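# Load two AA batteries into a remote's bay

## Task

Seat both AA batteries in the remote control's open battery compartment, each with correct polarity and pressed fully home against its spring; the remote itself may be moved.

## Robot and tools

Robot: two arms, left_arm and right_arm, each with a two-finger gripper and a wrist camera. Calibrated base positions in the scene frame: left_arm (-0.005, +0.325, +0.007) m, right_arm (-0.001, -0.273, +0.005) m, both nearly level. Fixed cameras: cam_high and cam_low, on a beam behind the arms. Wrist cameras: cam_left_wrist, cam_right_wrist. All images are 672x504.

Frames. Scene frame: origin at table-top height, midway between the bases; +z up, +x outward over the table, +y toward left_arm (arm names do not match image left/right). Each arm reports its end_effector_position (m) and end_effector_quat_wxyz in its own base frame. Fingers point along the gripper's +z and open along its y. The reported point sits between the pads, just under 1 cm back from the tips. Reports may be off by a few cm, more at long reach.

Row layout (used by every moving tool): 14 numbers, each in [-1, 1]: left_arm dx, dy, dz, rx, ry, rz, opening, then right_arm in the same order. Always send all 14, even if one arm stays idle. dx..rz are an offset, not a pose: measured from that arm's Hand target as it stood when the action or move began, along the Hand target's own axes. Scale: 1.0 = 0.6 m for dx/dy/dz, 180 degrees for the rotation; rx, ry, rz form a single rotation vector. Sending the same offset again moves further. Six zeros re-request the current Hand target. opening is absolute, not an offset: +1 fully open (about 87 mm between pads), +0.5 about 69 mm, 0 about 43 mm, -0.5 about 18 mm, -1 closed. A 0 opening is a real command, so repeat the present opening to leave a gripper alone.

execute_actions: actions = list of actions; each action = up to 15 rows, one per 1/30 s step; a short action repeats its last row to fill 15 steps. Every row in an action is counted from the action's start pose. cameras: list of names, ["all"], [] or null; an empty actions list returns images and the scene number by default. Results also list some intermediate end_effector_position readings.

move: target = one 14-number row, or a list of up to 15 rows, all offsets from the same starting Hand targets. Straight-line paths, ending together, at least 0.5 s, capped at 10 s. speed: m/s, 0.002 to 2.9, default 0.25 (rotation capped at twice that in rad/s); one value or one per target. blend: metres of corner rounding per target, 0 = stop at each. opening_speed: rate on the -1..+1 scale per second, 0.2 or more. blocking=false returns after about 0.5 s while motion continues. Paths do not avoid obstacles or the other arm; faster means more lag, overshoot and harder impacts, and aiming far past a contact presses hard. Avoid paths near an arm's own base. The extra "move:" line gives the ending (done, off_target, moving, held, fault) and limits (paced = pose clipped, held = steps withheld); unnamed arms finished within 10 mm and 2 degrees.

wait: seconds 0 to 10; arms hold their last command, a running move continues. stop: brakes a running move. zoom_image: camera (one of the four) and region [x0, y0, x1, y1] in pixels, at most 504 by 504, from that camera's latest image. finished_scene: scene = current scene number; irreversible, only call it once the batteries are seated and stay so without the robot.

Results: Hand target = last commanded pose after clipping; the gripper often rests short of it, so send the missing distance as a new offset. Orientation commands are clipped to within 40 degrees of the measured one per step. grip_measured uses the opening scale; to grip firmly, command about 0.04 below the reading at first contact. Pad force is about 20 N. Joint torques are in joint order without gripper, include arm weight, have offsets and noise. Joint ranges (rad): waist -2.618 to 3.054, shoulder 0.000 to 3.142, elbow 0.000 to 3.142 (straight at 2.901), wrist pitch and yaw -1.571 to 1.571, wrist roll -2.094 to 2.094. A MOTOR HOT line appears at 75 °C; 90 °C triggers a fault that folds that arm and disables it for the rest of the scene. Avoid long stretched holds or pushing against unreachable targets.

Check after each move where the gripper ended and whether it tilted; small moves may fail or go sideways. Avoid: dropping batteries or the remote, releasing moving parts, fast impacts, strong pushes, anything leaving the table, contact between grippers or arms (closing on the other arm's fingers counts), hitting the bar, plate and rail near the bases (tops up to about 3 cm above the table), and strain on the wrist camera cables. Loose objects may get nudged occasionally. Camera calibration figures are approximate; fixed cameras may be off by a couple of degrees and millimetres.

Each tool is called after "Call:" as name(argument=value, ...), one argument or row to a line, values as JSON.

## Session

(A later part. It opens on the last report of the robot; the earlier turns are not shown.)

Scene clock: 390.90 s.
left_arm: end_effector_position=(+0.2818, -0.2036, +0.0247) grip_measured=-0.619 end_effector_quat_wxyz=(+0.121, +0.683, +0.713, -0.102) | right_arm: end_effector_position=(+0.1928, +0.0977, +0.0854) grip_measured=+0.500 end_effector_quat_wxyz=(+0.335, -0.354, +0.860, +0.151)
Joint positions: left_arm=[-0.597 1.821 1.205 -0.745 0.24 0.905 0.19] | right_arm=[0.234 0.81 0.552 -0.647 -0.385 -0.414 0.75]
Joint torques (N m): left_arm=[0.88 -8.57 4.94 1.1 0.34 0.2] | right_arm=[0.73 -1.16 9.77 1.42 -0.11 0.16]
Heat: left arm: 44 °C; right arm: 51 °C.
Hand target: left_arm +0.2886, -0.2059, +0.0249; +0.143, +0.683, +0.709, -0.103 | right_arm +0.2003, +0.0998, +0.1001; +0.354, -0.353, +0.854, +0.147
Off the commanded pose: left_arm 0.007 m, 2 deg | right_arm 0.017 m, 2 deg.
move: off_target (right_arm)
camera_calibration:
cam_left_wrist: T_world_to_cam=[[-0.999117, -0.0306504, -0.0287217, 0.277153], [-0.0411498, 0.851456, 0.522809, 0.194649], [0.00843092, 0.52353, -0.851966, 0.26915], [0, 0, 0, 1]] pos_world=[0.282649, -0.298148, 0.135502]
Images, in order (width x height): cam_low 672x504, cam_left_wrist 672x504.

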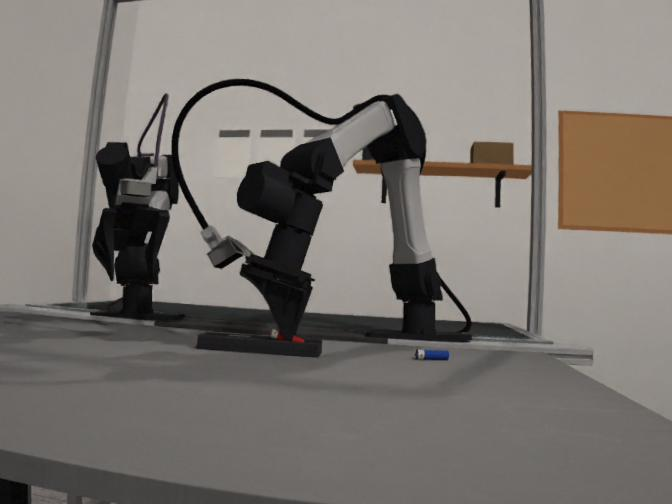

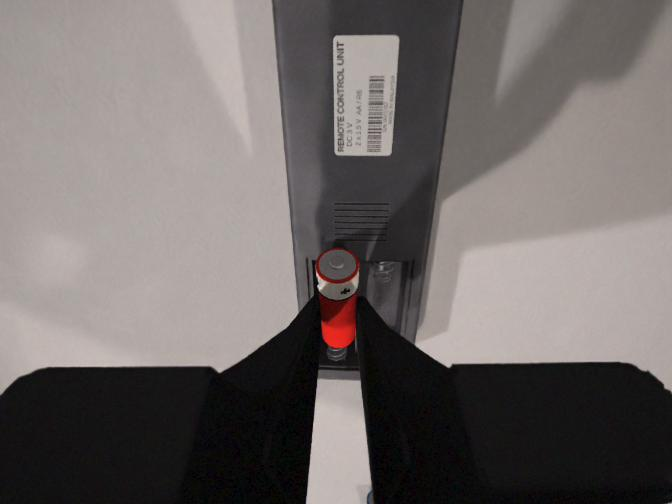

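Call:
move(
  target=[0,0,0,0,0,0,-0.42,0,0,0,0,0,0,0.5],
  opening_speed=0.5,
  cameras=["cam_left_wrist"],
)

Call:
zoom_image(
  camera="cam_left_wrist",
  region=[260, 220, 440, 400],
)

Scene clock: 401.60 s.
left_arm: end_effector_position=(+0.2833, -0.2051, +0.0246) grip_measured=-0.420 end_effector_quat_wxyz=(+0.126, +0.683, +0.712, -0.102) | right_arm: end_effector_position=(+0.1928, +0.0977, +0.0854) grip_measured=+0.500 end_effector_quat_wxyz=(+0.335, -0.354, +0.860, +0.151)
Joint positions: left_arm=[-0.597 1.821 1.203 -0.733 0.243 0.905 0.29] | right_arm=[0.234 0.81 0.552 -0.647 -0.385 -0.414 0.75]
Joint torques (N m): left_arm=[0.87 -8.58 5.09 1.02 0.32 0.18] | right_arm=[0.79 -1.14 9.77 1.41 -0.11 0.16]
Heat: left arm: 44 °C; right arm: 52 °C.
Hand target: left_arm +0.2885, -0.2058, +0.0248; +0.142, +0.683, +0.709, -0.103 | right_arm +0.2003, +0.0998, +0.1001; +0.354, -0.353, +0.854, +0.147
Off the commanded pose: left_arm 0.005 m, 2 deg | right_arm 0.017 m, 2 deg.
move: off_target (right_arm)
camera_calibration:
cam_left_wrist: T_world_to_cam=[[-0.998934, -0.0303753, -0.0347507, 0.278804], [-0.0439742, 0.855051, 0.516676, 0.197739], [0.0140194, 0.517653, -0.855476, 0.267071], [0, 0, 0, 1]] pos_world=[0.283459, -0.298858, 0.135994]
Images, in order (width x height): cam_left_wrist 672x504.

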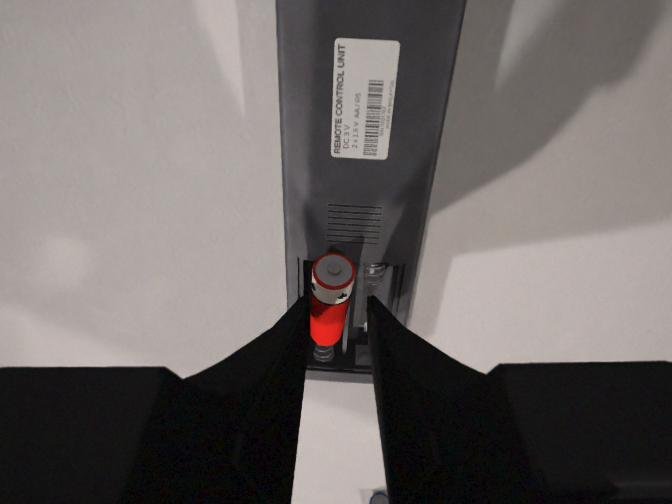

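Scaled by 2.800 from the camera's 672x504 image, which has a finer 960x720 frame.

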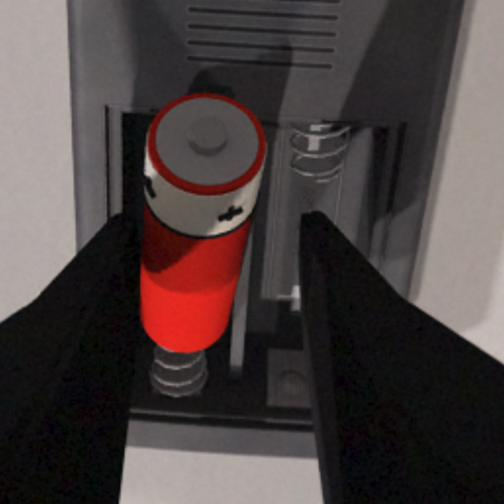

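Call:
move(
  target=[
    [-0.0399,0.0056,-0.1095,0,0,0,-0.42,0,0,0,0,0,0,0.5],
    [0.1501,-0.0476,-0.2084,-0.0728,0.1003,-0.4826,-0.42,0,0,0,0,0,0,0.5],
    [0.3071,-0.0617,-0.1865,0.1686,-0.0134,0.9471,0.0,0,0,0,0,0,0,0.5],
  ],
  speed=[0.12,0.35,0.3],
  blend=[0.02,0.04,0],
  cameras=["cam_left_wrist","cam_high"],
)

Scene clock: 437.90 s.
left_arm: end_effector_position=(+0.2347, -0.0011, +0.0613) grip_measured=+0.000 end_effector_quat_wxyz=(+0.022, +0.756, -0.654, -0.008) | right_arm: end_effector_position=(+0.1928, +0.0977, +0.0854) grip_measured=+0.500 end_effector_quat_wxyz=(+0.335, -0.354, +0.860, +0.151)
Joint positions: left_arm=[0.185 1.495 0.986 -1.107 0.015 -1.53 0.5] | right_arm=[0.234 0.81 0.552 -0.647 -0.385 -0.414 0.75]
Joint torques (N m): left_arm=[0.27 -6.98 5.93 0.39 -0.16 -0.05] | right_arm=[0.8 -1.16 9.73 1.41 -0.11 0.14]
Heat: left arm: 43 °C; right arm: 53 °C.
Hand target: left_arm +0.2399, +0.0036, +0.0649; +0.000, +0.761, -0.649, +0.000 | right_arm +0.2003, +0.0998, +0.1001; +0.354, -0.353, +0.854, +0.147
Off the commanded pose: left_arm 0.008 m, 3 deg | right_arm 0.017 m, 2 deg.
move: off_target (left_arm, right_arm); target 3's new opening was sent with left_arm's hand 0.008 m and 3 deg from that target
camera_calibration:
cam_left_wrist: T_world_to_cam=[[0.991043, 0.125251, -0.046332, -0.228364], [0.114942, -0.623364, 0.773438, -0.0524405], [0.0679926, -0.771835, -0.632177, 0.165751], [0, 0, 0, 1]] pos_world=[0.221076, 0.123846, 0.134763]
Images, in order (width x height): cam_high 672x504, cam_left_wrist 672x504.

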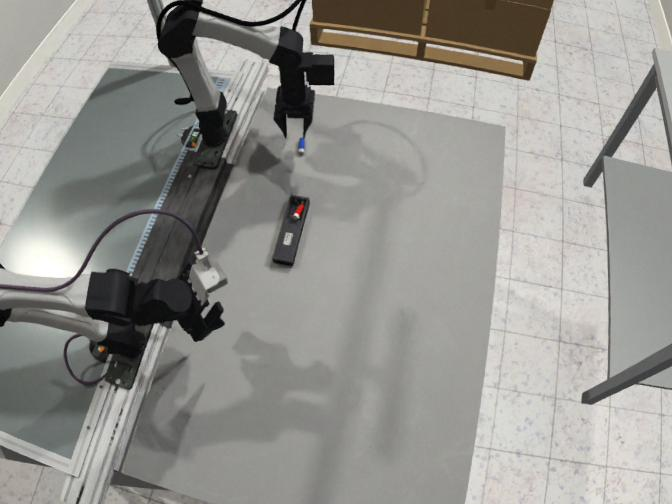

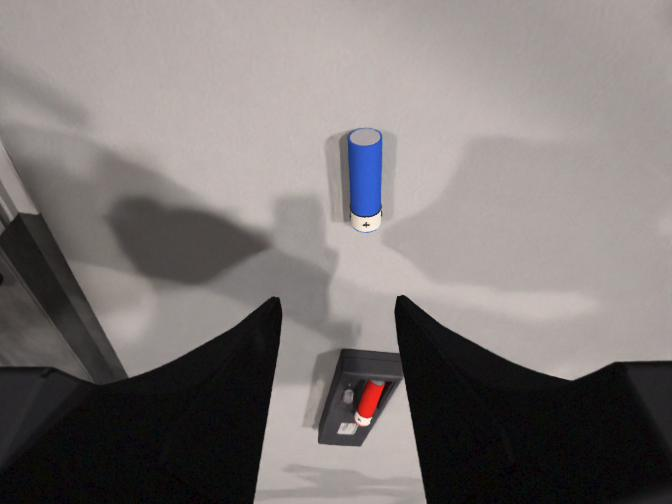

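Call:
move(
  target=[-0.0065,-0.0183,0.0582,0,0,0,0,0,0,0,0,0,0,0.5],
  speed=0.12,
  cameras=["cam_left_wrist"],
)

Scene clock: 460.23 s.
left_arm: end_effector_position=(+0.2471, +0.0042, +0.0345) grip_measured=+0.000 end_effector_quat_wxyz=(+0.007, +0.760, -0.650, +0.004) | right_arm: end_effector_position=(+0.1928, +0.0977, +0.0854) grip_measured=+0.500 end_effector_quat_wxyz=(+0.335, -0.354, +0.860, +0.151)
Joint positions: left_arm=[0.196 1.542 0.92 -0.955 0.015 -1.53 0.5] | right_arm=[0.234 0.81 0.552 -0.647 -0.385 -0.414 0.75]
Joint torques (N m): left_arm=[0.59 -4.14 5.96 0.48 -0.15 0.12] | right_arm=[0.76 -1.18 9.77 1.41 -0.11 0.16]
Heat: left arm: 41 °C; right arm: 53 °C.
Hand target: left_arm +0.2502, +0.0092, +0.0301; +0.000, +0.761, -0.649, +0.000 | right_arm +0.2003, +0.0998, +0.1001; +0.354, -0.353, +0.854, +0.147
Off the commanded pose: left_arm 0.007 m, 1 deg | right_arm 0.017 m, 2 deg.
move: off_target (right_arm)
camera_calibration:
cam_left_wrist: T_world_to_cam=[[0.990561, 0.136802, -0.00865747, -0.243889], [0.0935177, -0.628269, 0.772355, -0.0245123], [0.10022, -0.765874, -0.635132, 0.144145], [0, 0, 0, 1]] pos_world=[0.229433, 0.128361, 0.108372]
Images, in order (width x height): cam_left_wrist 672x504.

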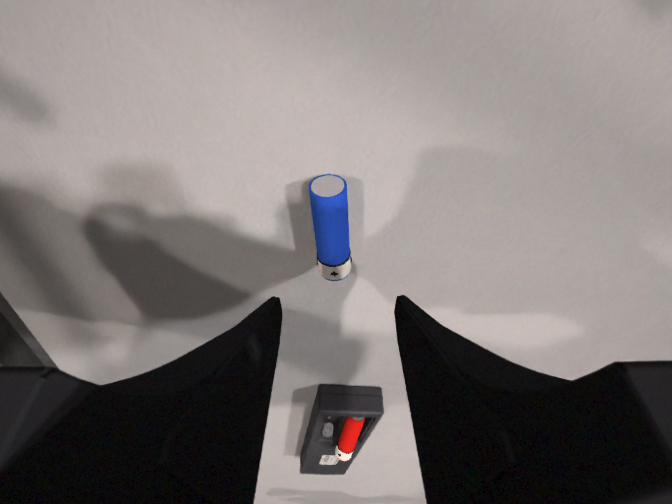

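Call:
move(
  target=[
    [0,0,0.0452,0,0,0,0,0,0,0,0,0,0,0.5],
    [0,0,0.0452,0,0,0,-0.66,0,0,0,0,0,0,0.5],
  ],
  speed=0.06,
  opening_speed=1.0,
  cameras=["cam_left_wrist"],
)

Scene clock: 468.70 s.
left_arm: end_effector_position=(+0.2478, +0.0043, +0.0076) grip_measured=-0.652 end_effector_quat_wxyz=(+0.007, +0.760, -0.650, +0.004) | right_arm: end_effector_position=(+0.1928, +0.0977, +0.0854) grip_measured=+0.500 end_effector_quat_wxyz=(+0.335, -0.354, +0.860, +0.151)
Joint positions: left_arm=[0.196 1.592 0.852 -0.836 0.015 -1.53 0.174] | right_arm=[0.234 0.81 0.552 -0.647 -0.385 -0.414 0.75]
Joint torques (N m): left_arm=[0.58 -4.21 5.63 0.46 -0.15 0.11] | right_arm=[0.79 -1.1 9.8 1.4 -0.11 0.16]
Heat: left arm: 40 °C; right arm: 54 °C.
Hand target: left_arm +0.2502, +0.0092, +0.0029; +0.000, +0.761, -0.649, +0.000 | right_arm +0.2003, +0.0998, +0.1001; +0.354, -0.353, +0.854, +0.147
Off the commanded pose: left_arm 0.007 m, 1 deg | right_arm 0.017 m, 2 deg.
move: off_target (right_arm)
camera_calibration:
cam_left_wrist: T_world_to_cam=[[0.990583, 0.136728, -0.00712409, -0.244852], [0.0923091, -0.628534, 0.772285, -0.0034117], [0.101115, -0.76567, -0.635237, 0.126853], [0, 0, 0, 1]] pos_world=[0.230034, 0.128461, 0.0814721]
Images, in order (width x height): cam_left_wrist 672x504.

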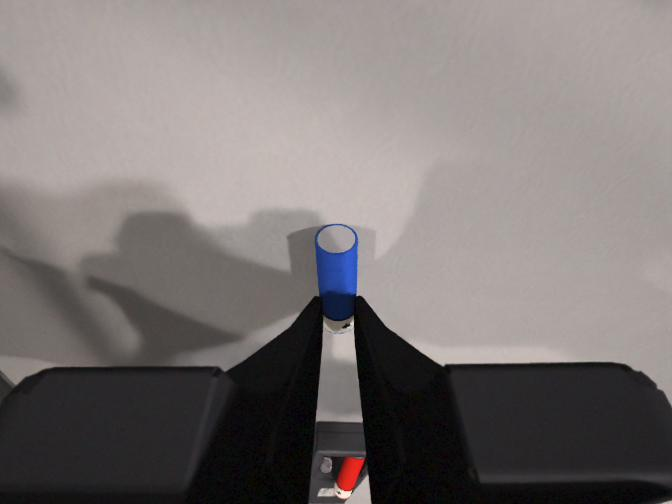

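Call:
move(
  target=[
    [0,0,0,0,0,0,-0.5,0,0,0,0,0,0,0.5],
    [0,0,0.008,0,0,0,-0.5,0,0,0,0,0,0,0.5],
    [0,0,0.008,0,0,0,-0.66,0,0,0,0,0,0,0.5],
  ],
  speed=0.06,
  opening_speed=1.0,
)

Scene clock: 476.70 s.
left_arm: end_effector_position=(+0.2480, +0.0043, +0.0029) grip_measured=-0.617 end_effector_quat_wxyz=(+0.007, +0.760, -0.650, +0.004) | right_arm: end_effector_position=(+0.1928, +0.0977, +0.0854) grip_measured=+0.500 end_effector_quat_wxyz=(+0.335, -0.354, +0.860, +0.151)
Joint positions: left_arm=[0.196 1.602 0.841 -0.815 0.015 -1.53 0.191] | right_arm=[0.234 0.81 0.552 -0.647 -0.385 -0.414 0.75]
Joint torques (N m): left_arm=[0.57 -4.22 5.59 0.46 -0.13 0.13] | right_arm=[0.77 -1.17 9.8 1.4 -0.11 0.16]
Heat: left arm: 40 °C; right arm: 54 °C.
Hand target: left_arm +0.2502, +0.0091, -0.0019; +0.000, +0.761, -0.649, +0.000 | right_arm +0.2003, +0.0998, +0.1001; +0.354, -0.353, +0.854, +0.147
Off the commanded pose: left_arm 0.007 m, 1 deg | right_arm 0.017 m, 2 deg.
move: off_target (right_arm)

Call:
move(
  target=[
    [0,0,-0.1333,0,0,0,-0.66,0,0,0,0,0,0,0.5],
    [0.1137,0.018,-0.2033,0,0,0.55,-0.66,0,0,0,0,0,0,0.5],
    [0.3192,0.0205,-0.1398,0.1094,0.0059,-0.9596,-0.66,0,0,0,0,0,0,0.5],
  ],
  speed=[0.12,0.3,0.25],
  blend=[0.02,0.04,0],
  cameras=["cam_left_wrist","cam_low"],
)

Scene clock: 511.77 s.
left_arm: end_effector_position=(+0.2648, -0.1832, +0.0805) grip_measured=-0.617 end_effector_quat_wxyz=(-0.075, +0.682, +0.724, +0.071) | right_arm: end_effector_position=(+0.1928, +0.0977, +0.0854) grip_measured=+0.500 end_effector_quat_wxyz=(+0.335, -0.354, +0.860, +0.151)
Joint positions: left_arm=[-0.768 2.023 1.648 -1.348 -0.14 0.732 0.191] | right_arm=[0.234 0.81 0.552 -0.647 -0.385 -0.414 0.75]
Joint torques (N m): left_arm=[0.01 -7.83 8.69 -0.24 -0.14 0.17] | right_arm=[0.8 -1.18 9.74 1.41 -0.12 0.16]
Heat: left arm: 38 °C; right arm: 55 °C.
Hand target: left_arm +0.2682, -0.1819, +0.0821; -0.082, +0.685, +0.720, +0.078 | right_arm +0.2003, +0.0998, +0.1001; +0.354, -0.353, +0.854, +0.147
Off the commanded pose: left_arm 0.004 m, 1 deg | right_arm 0.017 m, 2 deg.
move: off_target (right_arm)
camera_calibration:
cam_left_wrist: T_world_to_cam=[[-0.999128, -0.0417597, 0.000367744, 0.258013], [-0.0195778, 0.476154, 0.879144, 0.0441724], [-0.0368879, 0.87837, -0.476556, 0.35289], [0, 0, 0, 1]] pos_world=[0.27167, -0.320226, 0.129243]
Images, in order (width x height): cam_low 672x504, cam_left_wrist 672x504.

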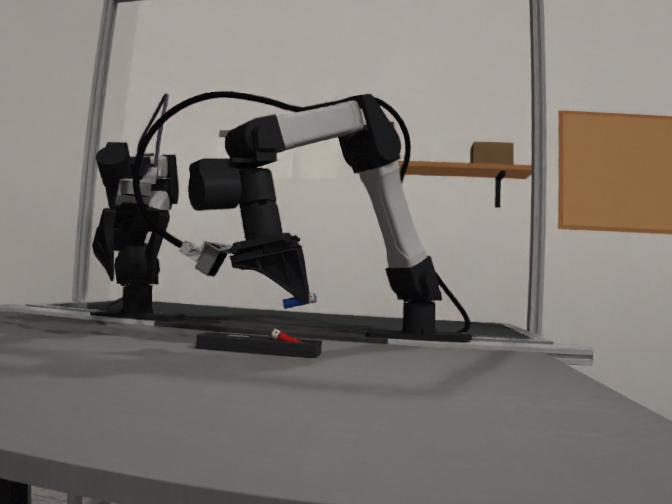

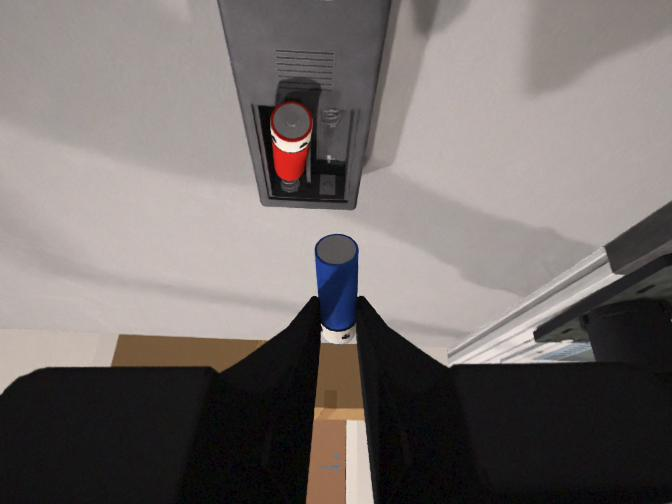

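Call:
zoom_image(
  camera="cam_left_wrist",
  region=[200, 70, 420, 290],
)

Scaled by 2.291 from the camera's 672x504 image, which has a finer 960x720 frame.

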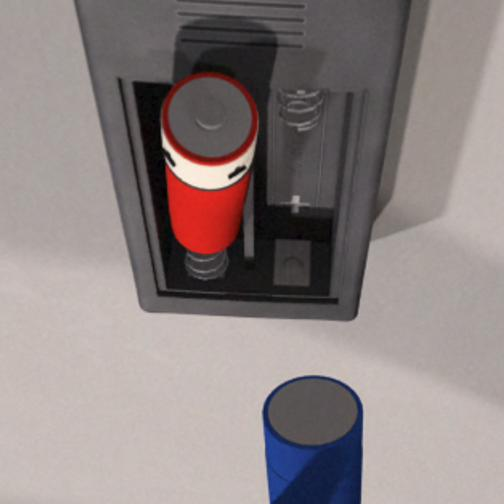

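Call:
move(
  target=[0.0022,0.0073,0.0613,-0.0054,0,0.0233,-0.66,0,0,0,0,0,0,0.5],
  speed=0.1,
  cameras=["cam_left_wrist"],
)

Call:
zoom_image(
  camera="cam_left_wrist",
  region=[230, 100, 450, 320],
)

Scene clock: 553.13 s.
left_arm: end_effector_position=(+0.2664, -0.1749, +0.0503) grip_measured=-0.617 end_effector_quat_wxyz=(-0.080, +0.711, +0.694, +0.074) | right_arm: end_effector_position=(+0.1928, +0.0977, +0.0854) grip_measured=+0.500 end_effector_quat_wxyz=(+0.335, -0.354, +0.860, +0.151)
Joint positions: left_arm=[-0.761 2.023 1.522 -1.225 -0.154 0.822 0.191] | right_arm=[0.234 0.81 0.552 -0.647 -0.385 -0.414 0.75]
Joint torques (N m): left_arm=[0.72 -8.24 5.83 0.14 -0.14 0.19] | right_arm=[0.77 -1.17 9.74 1.4 -0.11 0.16]
Heat: left arm: 41 °C; right arm: 56 °C.
Hand target: left_arm +0.2721, -0.1722, +0.0465; -0.079, +0.711, +0.694, +0.081 | right_arm +0.2003, +0.0998, +0.1001; +0.354, -0.353, +0.854, +0.147
Off the commanded pose: left_arm 0.007 m, 1 deg | right_arm 0.017 m, 2 deg.
move: off_target (right_arm)
camera_calibration:
cam_left_wrist: T_world_to_cam=[[-0.999073, 0.0414724, 0.0115673, 0.273979], [0.0295619, 0.465421, 0.884596, 0.0515987], [0.0313026, 0.884117, -0.466216, 0.313541], [0, 0, 0, 1]] pos_world=[0.262385, -0.312585, 0.0973647]
Images, in order (width x height): cam_left_wrist 672x504.

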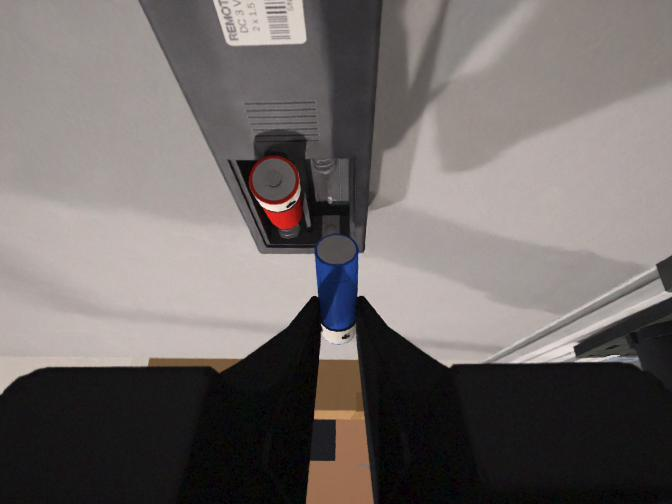

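Scaled by 2.291 from the camera's 672x504 image, which has a finer 960x720 frame.

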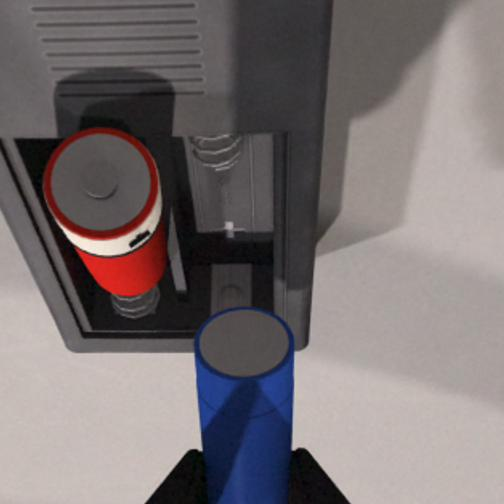

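Call:
move(
  target=[-0.0035,0.0075,0.023,0.0019,0,-0.0081,-0.66,0,0,0,0,0,0,0.5],
  speed=0.08,
  cameras=["cam_left_wrist"],
)

Call:
zoom_image(
  camera="cam_left_wrist",
  region=[230, 120, 450, 340],
)

Scene clock: 572.63 s.
left_arm: end_effector_position=(+0.2718, -0.1739, +0.0381) grip_measured=-0.617 end_effector_quat_wxyz=(-0.079, +0.707, +0.699, +0.074) | right_arm: end_effector_position=(+0.1928, +0.0977, +0.0854) grip_measured=+0.500 end_effector_quat_wxyz=(+0.335, -0.354, +0.860, +0.151)
Joint positions: left_arm=[-0.747 2.049 1.511 -1.186 -0.154 0.822 0.191] | right_arm=[0.234 0.81 0.552 -0.647 -0.385 -0.414 0.75]
Joint torques (N m): left_arm=[0.73 -7.92 5.81 0.15 -0.12 0.05] | right_arm=[0.77 -1.17 9.8 1.42 -0.11 0.16]
Heat: left arm: 42 °C; right arm: 56 °C.
Hand target: left_arm +0.2765, -0.1711, +0.0325; -0.080, +0.702, +0.703, +0.080 | right_arm +0.2003, +0.0998, +0.1001; +0.354, -0.353, +0.854, +0.147
Off the commanded pose: left_arm 0.008 m, 1 deg | right_arm 0.017 m, 2 deg.
move: off_target (right_arm)
camera_calibration:
cam_left_wrist: T_world_to_cam=[[-0.999575, 0.0274438, 0.00981397, 0.277264], [0.021505, 0.467183, 0.883899, 0.0643195], [0.0196727, 0.883735, -0.467574, 0.309972], [0, 0, 0, 1]] pos_world=[0.269665, -0.311591, 0.0853618]
Images, in order (width x height): cam_left_wrist 672x504.

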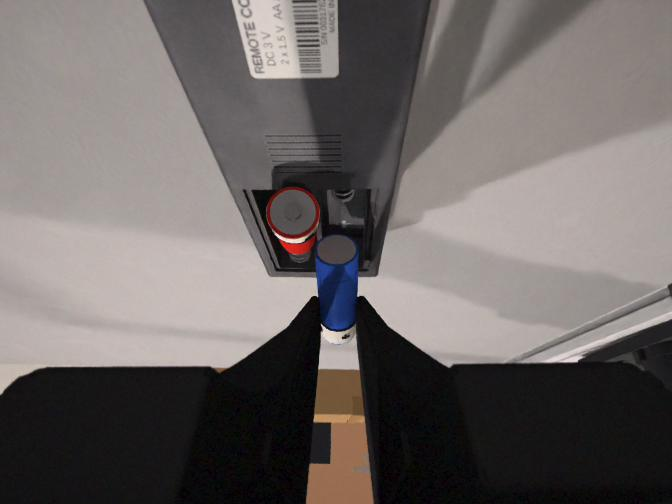

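Scaled by 2.291 from the camera's 672x504 image, which has a finer 960x720 frame.

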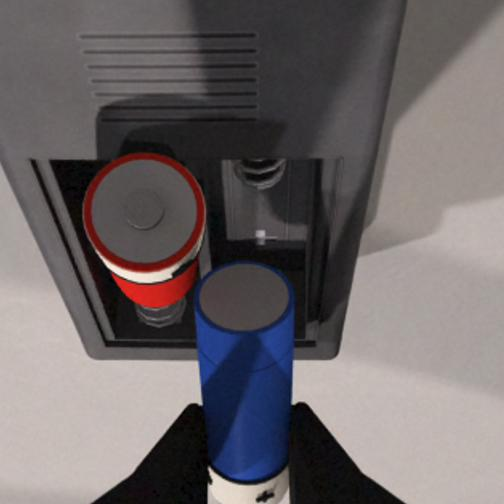

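Call:
move(
  target=[0,-0.0167,0,0,0,0,-0.66,0,0,0,0,0,0,0.5],
  speed=0.08,
  cameras=["cam_left_wrist"],
)

Call:
zoom_image(
  camera="cam_left_wrist",
  region=[230, 120, 450, 340],
)

Scene clock: 585.40 s.
left_arm: end_effector_position=(+0.2637, -0.1698, +0.0311) grip_measured=-0.617 end_effector_quat_wxyz=(-0.091, +0.704, +0.700, +0.074) | right_arm: end_effector_position=(+0.1928, +0.0977, +0.0854) grip_measured=+0.500 end_effector_quat_wxyz=(+0.335, -0.354, +0.860, +0.151)
Joint positions: left_arm=[-0.754 2.049 1.474 -1.174 -0.154 0.809 0.191] | right_arm=[0.234 0.81 0.552 -0.647 -0.385 -0.414 0.75]
Joint torques (N m): left_arm=[-0.2 -9.8 5.56 0.1 -0.09 0] | right_arm=[0.72 -1.14 9.68 1.4 -0.12 0.15]
Heat: left arm: 41 °C; right arm: 57 °C.
Hand target: left_arm +0.2665, -0.1712, +0.0325; -0.080, +0.702, +0.703, +0.080 | right_arm +0.2003, +0.0998, +0.1001; +0.354, -0.353, +0.854, +0.147
Off the commanded pose: left_arm 0.003 m, 1 deg | right_arm 0.017 m, 2 deg.
move: off_target (right_arm)
camera_calibration:
cam_left_wrist: T_world_to_cam=[[-0.999448, 0.0214158, 0.0254168, 0.267572], [0.0323525, 0.451691, 0.891588, 0.0630704], [0.0076135, 0.891918, -0.452134, 0.30727], [0, 0, 0, 1]] pos_world=[0.263044, -0.308278, 0.0758937]
Images, in order (width x height): cam_left_wrist 672x504.

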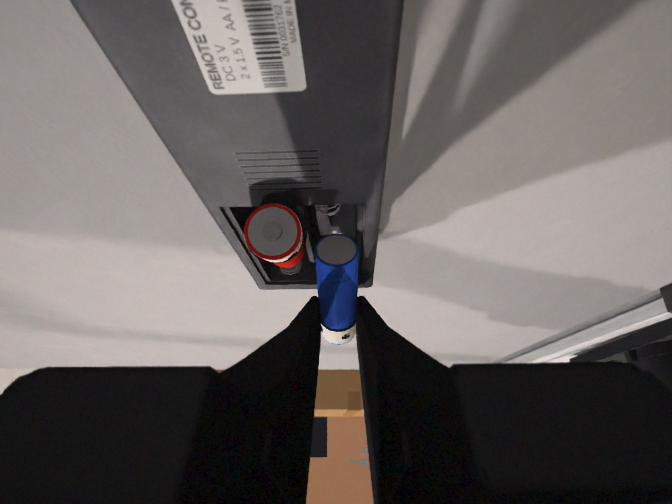

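Scaled by 2.291 from the camera's 672x504 image, which has a finer 960x720 frame.

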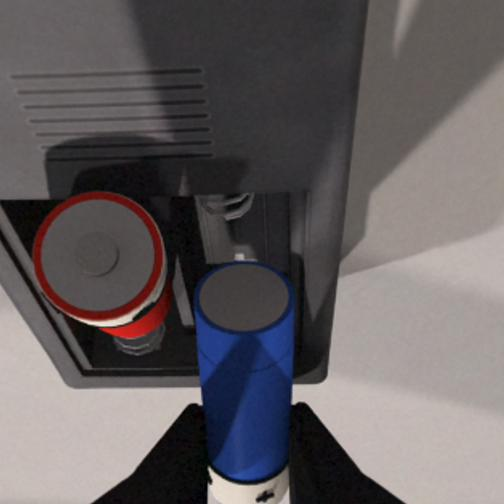

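Call:
move(
  target=[
    [0.0072,-0.0075,-0.0368,0,0,0,-0.66,0,0,0,0,0,0,0.5],
    [0.001,0.0075,-0.0007,0,0,0,-0.66,0,0,0,0,0,0,0.5],
  ],
  speed=0.08,
  cameras=["cam_left_wrist"],
)

Call:
zoom_image(
  camera="cam_left_wrist",
  region=[230, 120, 450, 340],
)

Scene clock: 598.60 s.
left_arm: end_effector_position=(+0.2643, -0.1713, +0.0333) grip_measured=-0.617 end_effector_quat_wxyz=(-0.089, +0.702, +0.703, +0.075) | right_arm: end_effector_position=(+0.1928, +0.0977, +0.0854) grip_measured=+0.500 end_effector_quat_wxyz=(+0.335, -0.354, +0.860, +0.151)
Joint positions: left_arm=[-0.756 2.049 1.485 -1.181 -0.154 0.801 0.191] | right_arm=[0.234 0.81 0.552 -0.647 -0.385 -0.414 0.75]
Joint torques (N m): left_arm=[0.68 -9.09 6.16 0.1 -0.11 0.19] | right_arm=[0.79 -1.17 9.73 1.4 -0.11 0.16]
Heat: left arm: 41 °C; right arm: 57 °C.
Hand target: left_arm +0.2710, -0.1707, +0.0331; -0.080, +0.702, +0.703, +0.080 | right_arm +0.2003, +0.0998, +0.1001; +0.354, -0.353, +0.854, +0.147
Off the commanded pose: left_arm 0.007 m, 1 deg | right_arm 0.017 m, 2 deg.
move: off_target (right_arm)
camera_calibration:
cam_left_wrist: T_world_to_cam=[[-0.999663, 0.0152062, 0.0210576, 0.267207], [0.0256659, 0.453787, 0.89074, 0.0638802], [0.00398904, 0.89098, -0.454025, 0.310592], [0, 0, 0, 1]] pos_world=[0.264238, -0.309782, 0.0784889]
Images, in order (width x height): cam_left_wrist 672x504.

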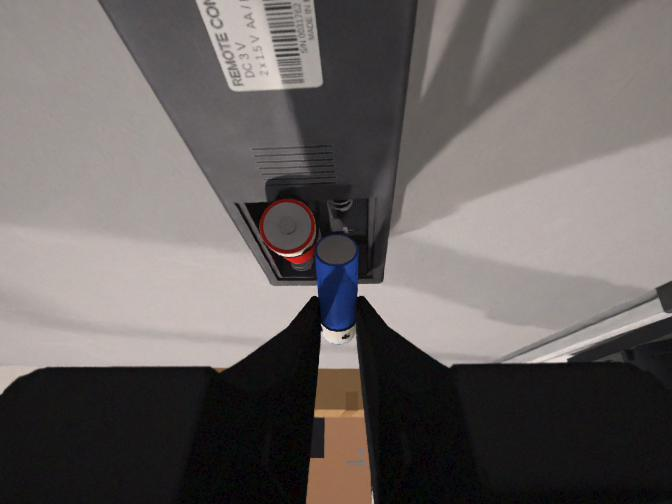

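Scaled by 2.291 from the camera's 672x504 image, which has a finer 960x720 frame.

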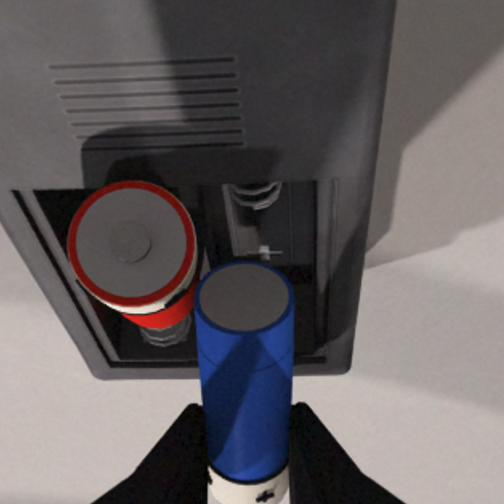

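Call:
move(
  target=[-0.0034,0,0.0146,0,0,0,-0.66,0,0,0,0,0,0,0.5],
  speed=0.04,
  cameras=["cam_left_wrist"],
)

Call:
zoom_image(
  camera="cam_left_wrist",
  region=[230, 120, 450, 340],
)

Scene clock: 621.47 s.
left_arm: end_effector_position=(+0.2660, -0.1730, +0.0287) grip_measured=-0.617 end_effector_quat_wxyz=(-0.081, +0.702, +0.703, +0.075) | right_arm: end_effector_position=(+0.1928, +0.0977, +0.0854) grip_measured=+0.500 end_effector_quat_wxyz=(+0.335, -0.354, +0.860, +0.151)
Joint positions: left_arm=[-0.756 2.049 1.47 -1.15 -0.154 0.801 0.191] | right_arm=[0.234 0.81 0.552 -0.647 -0.385 -0.414 0.75]
Joint torques (N m): left_arm=[0.7 -8.2 5.63 0.16 -0.1 0.17] | right_arm=[0.73 -1.16 9.77 1.4 -0.1 0.15]
Heat: left arm: 41 °C; right arm: 57 °C.
Hand target: left_arm +0.2709, -0.1707, +0.0240; -0.080, +0.702, +0.703, +0.080 | right_arm +0.2003, +0.0998, +0.1001; +0.354, -0.353, +0.854, +0.147
Off the commanded pose: left_arm 0.007 m, 1 deg | right_arm 0.017 m, 2 deg.
move: off_target (right_arm)
camera_calibration:
cam_left_wrist: T_world_to_cam=[[-0.999836, 0.0154016, 0.00948778, 0.269578], [0.0155449, 0.463293, 0.886069, 0.0732127], [0.00925128, 0.886071, -0.463457, 0.307899], [0, 0, 0, 1]] pos_world=[0.265547, -0.310891, 0.0752686]
Images, in order (width x height): cam_left_wrist 672x504.

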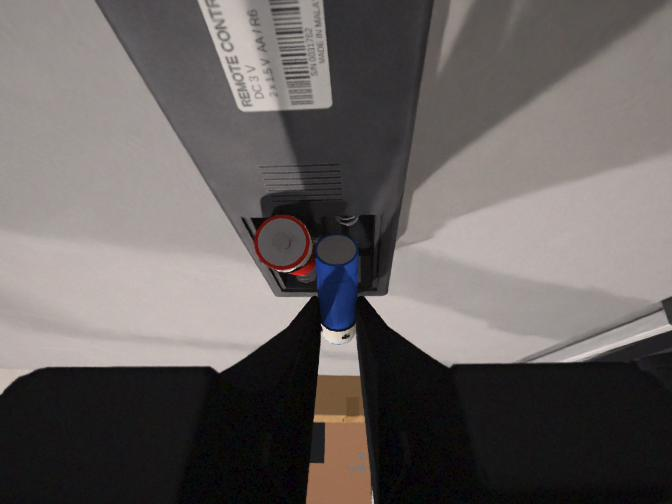

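Scaled by 2.291 from the camera's 672x504 image, which has a finer 960x720 frame.

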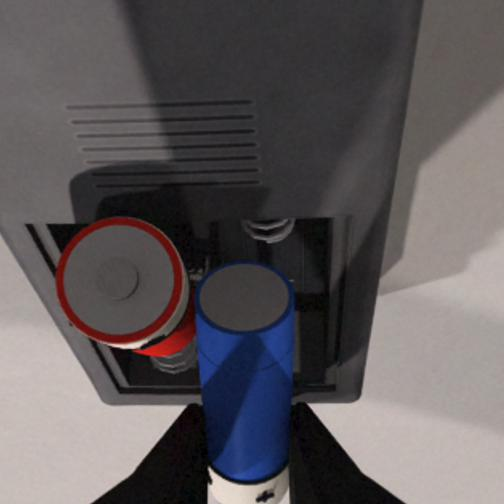

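Call:
move(
  target=[0.0022,-0.0117,-0.0097,0,0,0,-0.66,0,0,0,0,0,0,0.5],
  speed=0.05,
  cameras=["cam_left_wrist"],
)

Call:
zoom_image(
  camera="cam_left_wrist",
  region=[230, 120, 450, 340],
)

Scene clock: 629.70 s.
left_arm: end_effector_position=(+0.2627, -0.1708, +0.0265) grip_measured=-0.617 end_effector_quat_wxyz=(-0.087, +0.703, +0.702, +0.075) | right_arm: end_effector_position=(+0.1928, +0.0977, +0.0854) grip_measured=+0.500 end_effector_quat_wxyz=(+0.335, -0.354, +0.860, +0.151)
Joint positions: left_arm=[-0.758 2.049 1.457 -1.15 -0.154 0.801 0.191] | right_arm=[0.234 0.81 0.552 -0.647 -0.385 -0.414 0.75]
Joint torques (N m): left_arm=[-0.27 -10.09 5.6 0 -0.09 0.05] | right_arm=[0.76 -1.18 9.8 1.41 -0.11 0.14]
Heat: left arm: 41 °C; right arm: 58 °C.
Hand target: left_arm +0.2640, -0.1707, +0.0301; -0.080, +0.702, +0.703, +0.080 | right_arm +0.2003, +0.0998, +0.1001; +0.354, -0.353, +0.854, +0.147
Off the commanded pose: left_arm 0.004 m, 1 deg | right_arm 0.017 m, 2 deg.
move: off_target (right_arm)
camera_calibration:
cam_left_wrist: T_world_to_cam=[[-0.999669, 0.0175021, 0.0188481, 0.266213], [0.0247543, 0.455642, 0.889819, 0.0704208], [0.00698572, 0.889991, -0.455925, 0.306112], [0, 0, 0, 1]] pos_world=[0.262243, -0.309183, 0.0718849]
Images, in order (width x height): cam_left_wrist 672x504.

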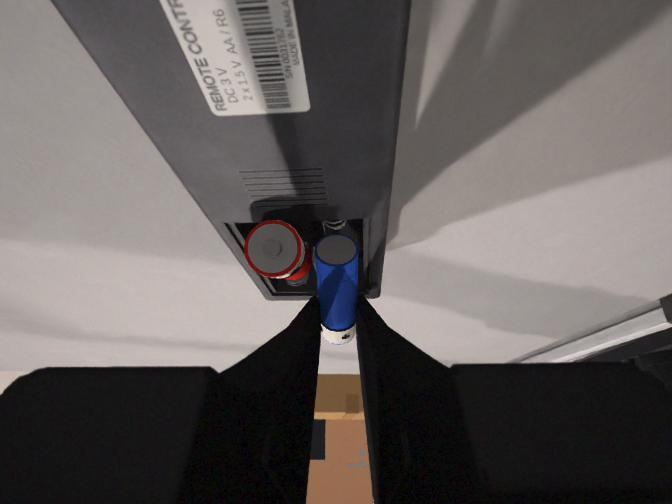

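Scaled by 2.291 from the camera's 672x504 image, which has a finer 960x720 frame.

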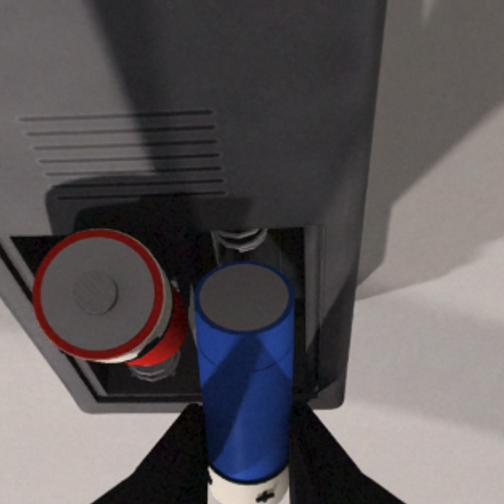

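Call:
move(
  target=[-0.003,0,0.013,0,0,0,-0.66,0,0,0,0,0,0,0.5],
  speed=0.04,
  cameras=["cam_left_wrist"],
)

Call:
zoom_image(
  camera="cam_left_wrist",
  region=[230, 120, 450, 340],
)

Scene clock: 638.87 s.
left_arm: end_effector_position=(+0.2618, -0.1682, +0.0252) grip_measured=-0.617 end_effector_quat_wxyz=(-0.091, +0.703, +0.701, +0.079) | right_arm: end_effector_position=(+0.1928, +0.0977, +0.0854) grip_measured=+0.500 end_effector_quat_wxyz=(+0.335, -0.354, +0.860, +0.151)
Joint positions: left_arm=[-0.758 2.049 1.447 -1.148 -0.162 0.801 0.191] | right_arm=[0.234 0.81 0.552 -0.647 -0.385 -0.414 0.75]
Joint torques (N m): left_arm=[-0.2 -9.21 4.79 0.24 -0.01 0.04] | right_arm=[0.73 -1.16 9.76 1.41 -0.1 0.15]
Heat: left arm: 42 °C; right arm: 58 °C.
Hand target: left_arm +0.2641, -0.1708, +0.0221; -0.080, +0.702, +0.703, +0.080 | right_arm +0.2003, +0.0998, +0.1001; +0.354, -0.353, +0.854, +0.147
Off the commanded pose: left_arm 0.005 m, 1 deg | right_arm 0.017 m, 2 deg.
move: off_target (right_arm)
camera_calibration:
cam_left_wrist: T_world_to_cam=[[-0.999643, 0.0186899, 0.0191155, 0.265568], [0.0254493, 0.446269, 0.894537, 0.0685313], [0.00818815, 0.894704, -0.446585, 0.303371], [0, 0, 0, 1]] pos_world=[0.261245, -0.306974, 0.0691008]
Images, in order (width x height): cam_left_wrist 672x504.

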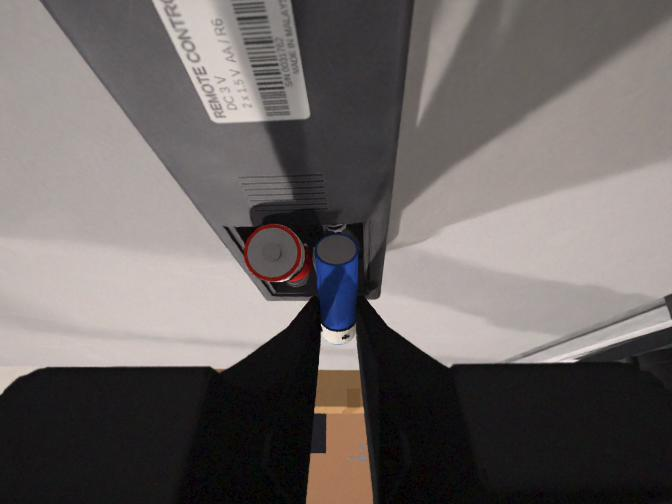

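Scaled by 2.291 from the camera's 672x504 image, which has a finer 960x720 frame.

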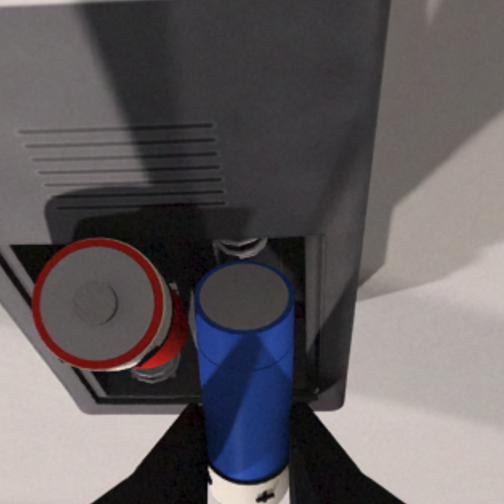

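Call:
move(
  target=[0,0,0,0,0,0,-0.47,0,0,0,0,0,0,0.5],
  opening_speed=0.5,
  cameras=["cam_left_wrist"],
)

Call:
zoom_image(
  camera="cam_left_wrist",
  region=[230, 120, 450, 340],
)

Scene clock: 648.80 s.
left_arm: end_effector_position=(+0.2618, -0.1682, +0.0233) grip_measured=-0.470 end_effector_quat_wxyz=(-0.090, +0.703, +0.701, +0.079) | right_arm: end_effector_position=(+0.1928, +0.0977, +0.0854) grip_measured=+0.500 end_effector_quat_wxyz=(+0.335, -0.354, +0.860, +0.151)
Joint positions: left_arm=[-0.758 2.049 1.44 -1.138 -0.162 0.801 0.265] | right_arm=[0.234 0.81 0.552 -0.647 -0.385 -0.414 0.75]
Joint torques (N m): left_arm=[-0.24 -9.24 5.45 0.14 0 0.04] | right_arm=[0.8 -1.13 9.76 1.42 -0.11 0.16]
Heat: left arm: 42 °C; right arm: 58 °C.
Hand target: left_arm +0.2641, -0.1707, +0.0221; -0.080, +0.702, +0.703, +0.080 | right_arm +0.2003, +0.0998, +0.1001; +0.354, -0.353, +0.854, +0.147
Off the commanded pose: left_arm 0.004 m, 1 deg | right_arm 0.017 m, 2 deg.
move: off_target (right_arm)
camera_calibration:
cam_left_wrist: T_world_to_cam=[[-0.999679, 0.018714, 0.0170693, 0.265652], [0.0236453, 0.447873, 0.893784, 0.0708491], [0.00908142, 0.893901, -0.448172, 0.30224], [0, 0, 0, 1]] pos_world=[0.261147, -0.306876, 0.0675974]
Images, in order (width x height): cam_left_wrist 672x504.

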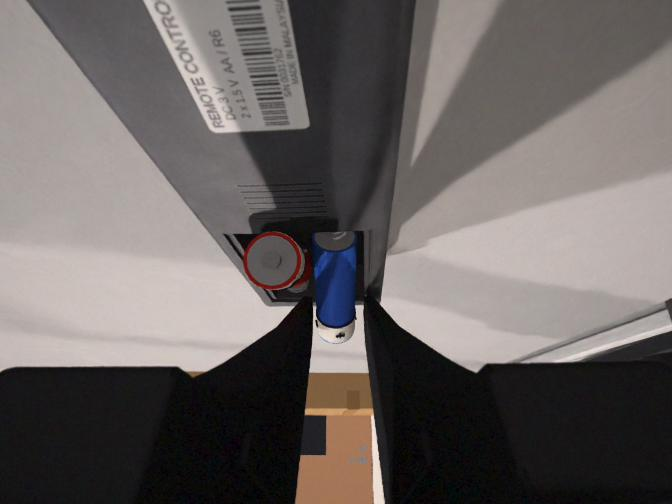

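Scaled by 2.291 from the camera's 672x504 image, which has a finer 960x720 frame.

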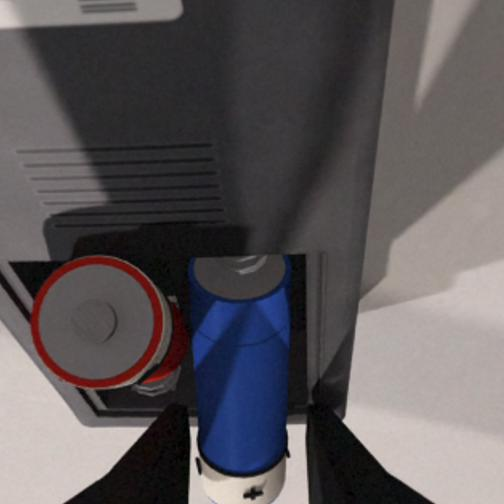

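Call:
move(
  target=[
    [0.03,0,-0.1299,0,0,0,-0.47,0,0,0,0,0,0,0.6],
    [0.1715,0.0098,-0.145,-0.0004,-0.2944,-0.0024,-0.47,-0.1158,0.0412,0.21,-0.2235,-0.1305,-0.1427,0.6],
    [0.1715,0.0098,-0.145,-0.0004,-0.2944,-0.0024,-1,-0.0458,0.0623,0.31,-0.2235,-0.1305,-0.1427,0.6],
  ],
  speed=[0.1,0.2,0.15],
  blend=[0.01,0.02,0],
  opening_speed=1.5,
  cameras=["cam_left_wrist","cam_high","cam_right_wrist"],
)

Scene clock: 707.77 s.
left_arm: end_effector_position=(+0.2727, -0.0894, +0.1250) grip_measured=-1.000 end_effector_quat_wxyz=(+0.235, +0.661, +0.671, -0.239) | right_arm: end_effector_position=(+0.2821, +0.2318, -0.0043) grip_measured=+0.600 end_effector_quat_wxyz=(-0.401, +0.589, -0.563, -0.418)
Joint positions: left_arm=[-0.04 1.568 1.264 -1.234 0.682 1.503 0] | right_arm=[0.27 1.932 0.737 0.199 -1.17 -0.959 0.8]
Joint torques (N m): left_arm=[0.5 -7.1 6.38 0.15 0.6 0.21] | right_arm=[0.99 -5.5 3.51 1.3 -0.28 0.09]
Heat: left arm: 43 °C; right arm: 58 °C.
Hand target: left_arm +0.2698, -0.0900, +0.1300; +0.243, +0.662, +0.667, -0.241 | right_arm +0.2805, +0.2330, -0.0122; -0.397, +0.591, -0.567, -0.414
Off the commanded pose: left_arm 0.006 m, 1 deg | right_arm 0.008 m, 1 deg.
move: done; blend cut to 0 m at target 1
camera_calibration:
cam_left_wrist: T_world_to_cam=[[-0.999993, 0.0000711797, -0.00384247, 0.274354], [-0.000634981, 0.983027, 0.183462, 0.0877354], [0.00379031, 0.183463, -0.983019, 0.282134], [0, 0, 0, 1]] pos_world=[0.273339, -0.138027, 0.262301]
cam_right_wrist: T_world_to_cam=[[0.999036, 0.0424841, -0.0110711, -0.290504], [0.0356342, -0.931973, -0.360773, 0.226406], [-0.0256451, 0.360031, -0.932588, 0.0653962], [0, 0, 0, 1]] pos_world=[0.283833, 0.199801, 0.139453]
Images, in order (width x height): cam_high 672x504, cam_left_wrist 672x504, cam_right_wrist 672x504.

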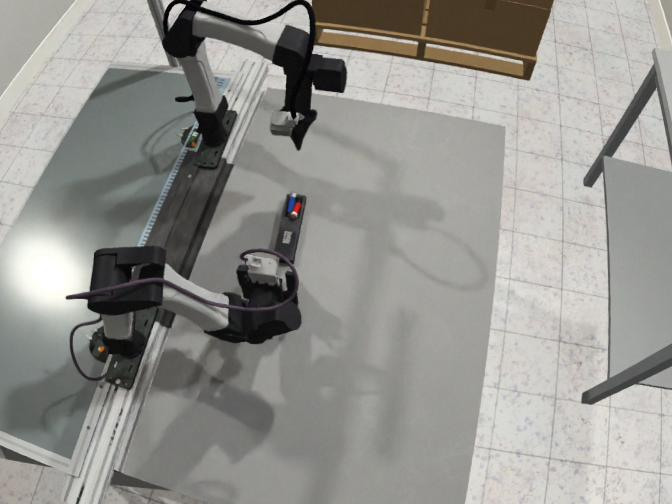

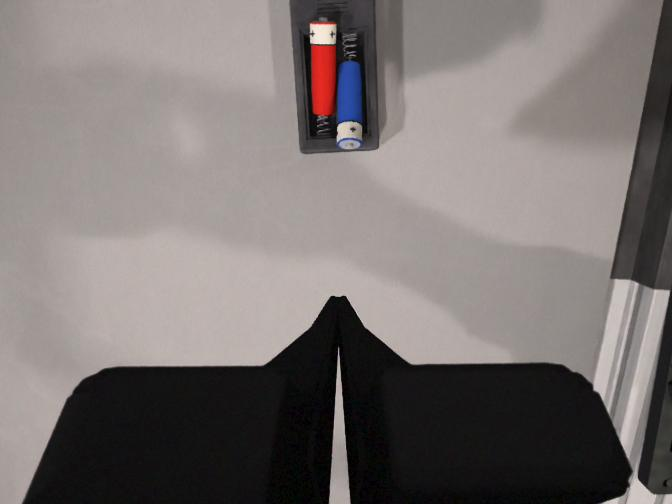

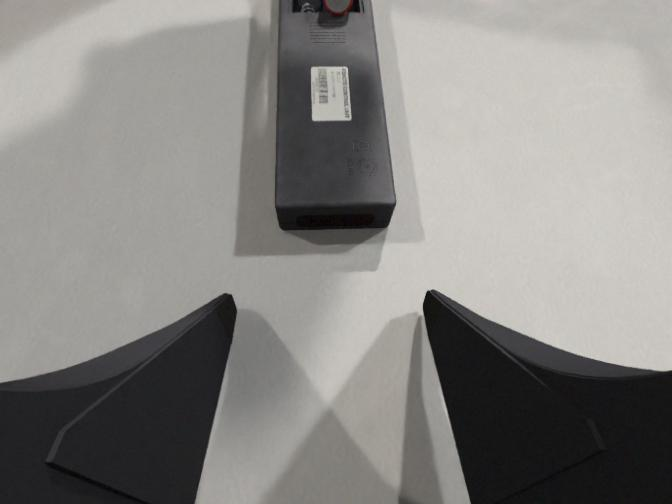

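Call:
zoom_image(
  camera="cam_left_wrist",
  region=[270, 0, 410, 160],
)

Scaled by 3.150 from the camera's 672x504 image, which has a finer 960x720 frame.

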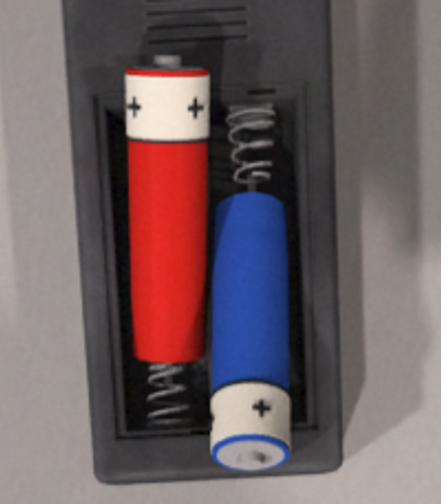

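Call:
move(
  target=[
    [0,0,0,0,0,0,-1,-0.0262,0,0.0721,0,0,0,0.6],
    [0,0,0,0,0,0,-1,-0.0262,0,0.0721,0,0,0,0.02],
  ],
  speed=[0.1,0.1],
  opening_speed=0.5,
  cameras=["cam_left_wrist","cam_right_wrist"],
)

Call:
zoom_image(
  camera="cam_left_wrist",
  region=[270, 0, 410, 160],
)

Scene clock: 723.53 s.
left_arm: end_effector_position=(+0.2727, -0.0894, +0.1250) grip_measured=-1.000 end_effector_quat_wxyz=(+0.235, +0.661, +0.671, -0.239) | right_arm: end_effector_position=(+0.2805, +0.2780, -0.0067) grip_measured=+0.090 end_effector_quat_wxyz=(-0.399, +0.592, -0.565, -0.415)
Joint positions: left_arm=[-0.04 1.568 1.264 -1.234 0.682 1.503 0] | right_arm=[0.417 1.978 0.737 0.465 -1.068 -0.714 0.545]
Joint torques (N m): left_arm=[0.42 -7.06 6.37 0.16 0.61 0.2] | right_arm=[0.75 -6.12 3.63 1.54 -0.28 0.13]
Heat: left arm: 42 °C; right arm: 54 °C.
Hand target: left_arm +0.2698, -0.0900, +0.1300; +0.243, +0.662, +0.667, -0.241 | right_arm +0.2786, +0.2791, -0.0121; -0.397, +0.591, -0.567, -0.414
Off the commanded pose: left_arm 0.006 m, 1 deg | right_arm 0.006 m, 0 deg.
move: done
camera_calibration:
cam_left_wrist: T_world_to_cam=[[-0.999993, 0.0000711797, -0.00384247, 0.274354], [-0.000634981, 0.983027, 0.183462, 0.0877354], [0.00379031, 0.183463, -0.983019, 0.282134], [0, 0, 0, 1]] pos_world=[0.273339, -0.138027, 0.262301]
cam_right_wrist: T_world_to_cam=[[0.999046, 0.0427996, -0.00866786, -0.291057], [0.0370313, -0.93554, -0.351274, 0.269313], [-0.0231435, 0.350618, -0.936233, 0.0484617], [0, 0, 0, 1]] pos_world=[0.281928, 0.247419, 0.137451]
Images, in order (width x height): cam_left_wrist 672x504, cam_right_wrist 672x504.

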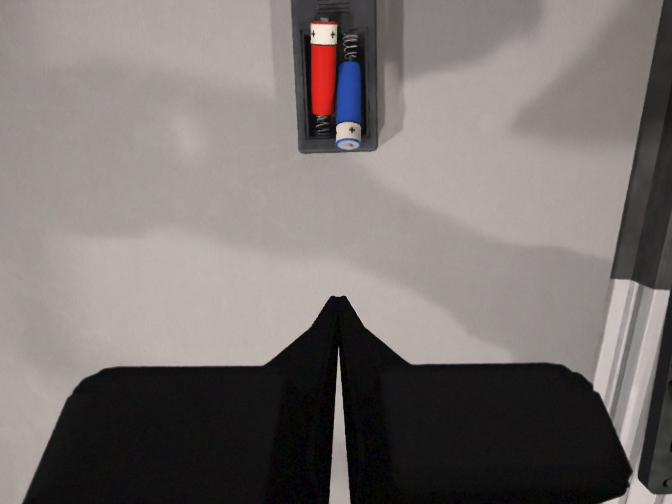

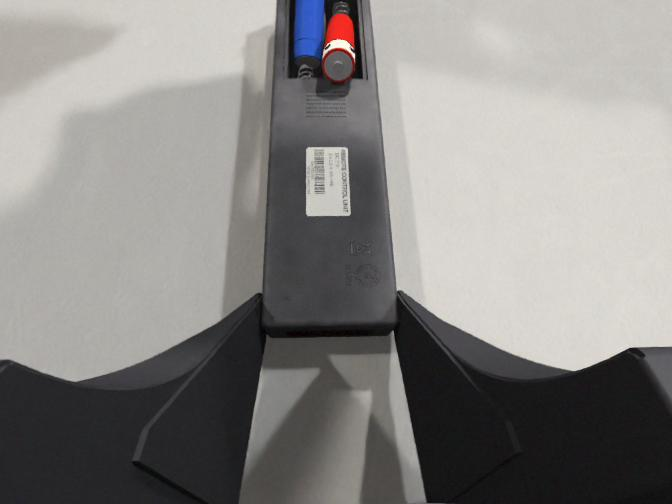

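Scaled by 3.150 from the camera's 672x504 image, which has a finer 960x720 frame.

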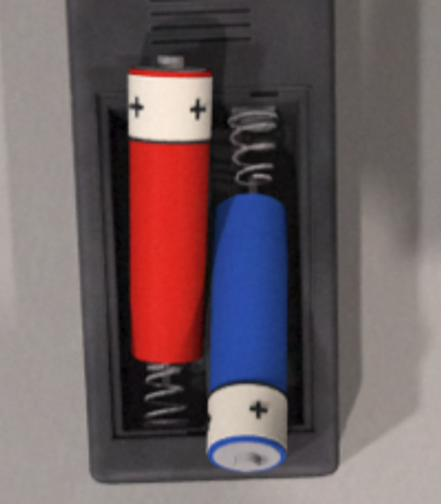

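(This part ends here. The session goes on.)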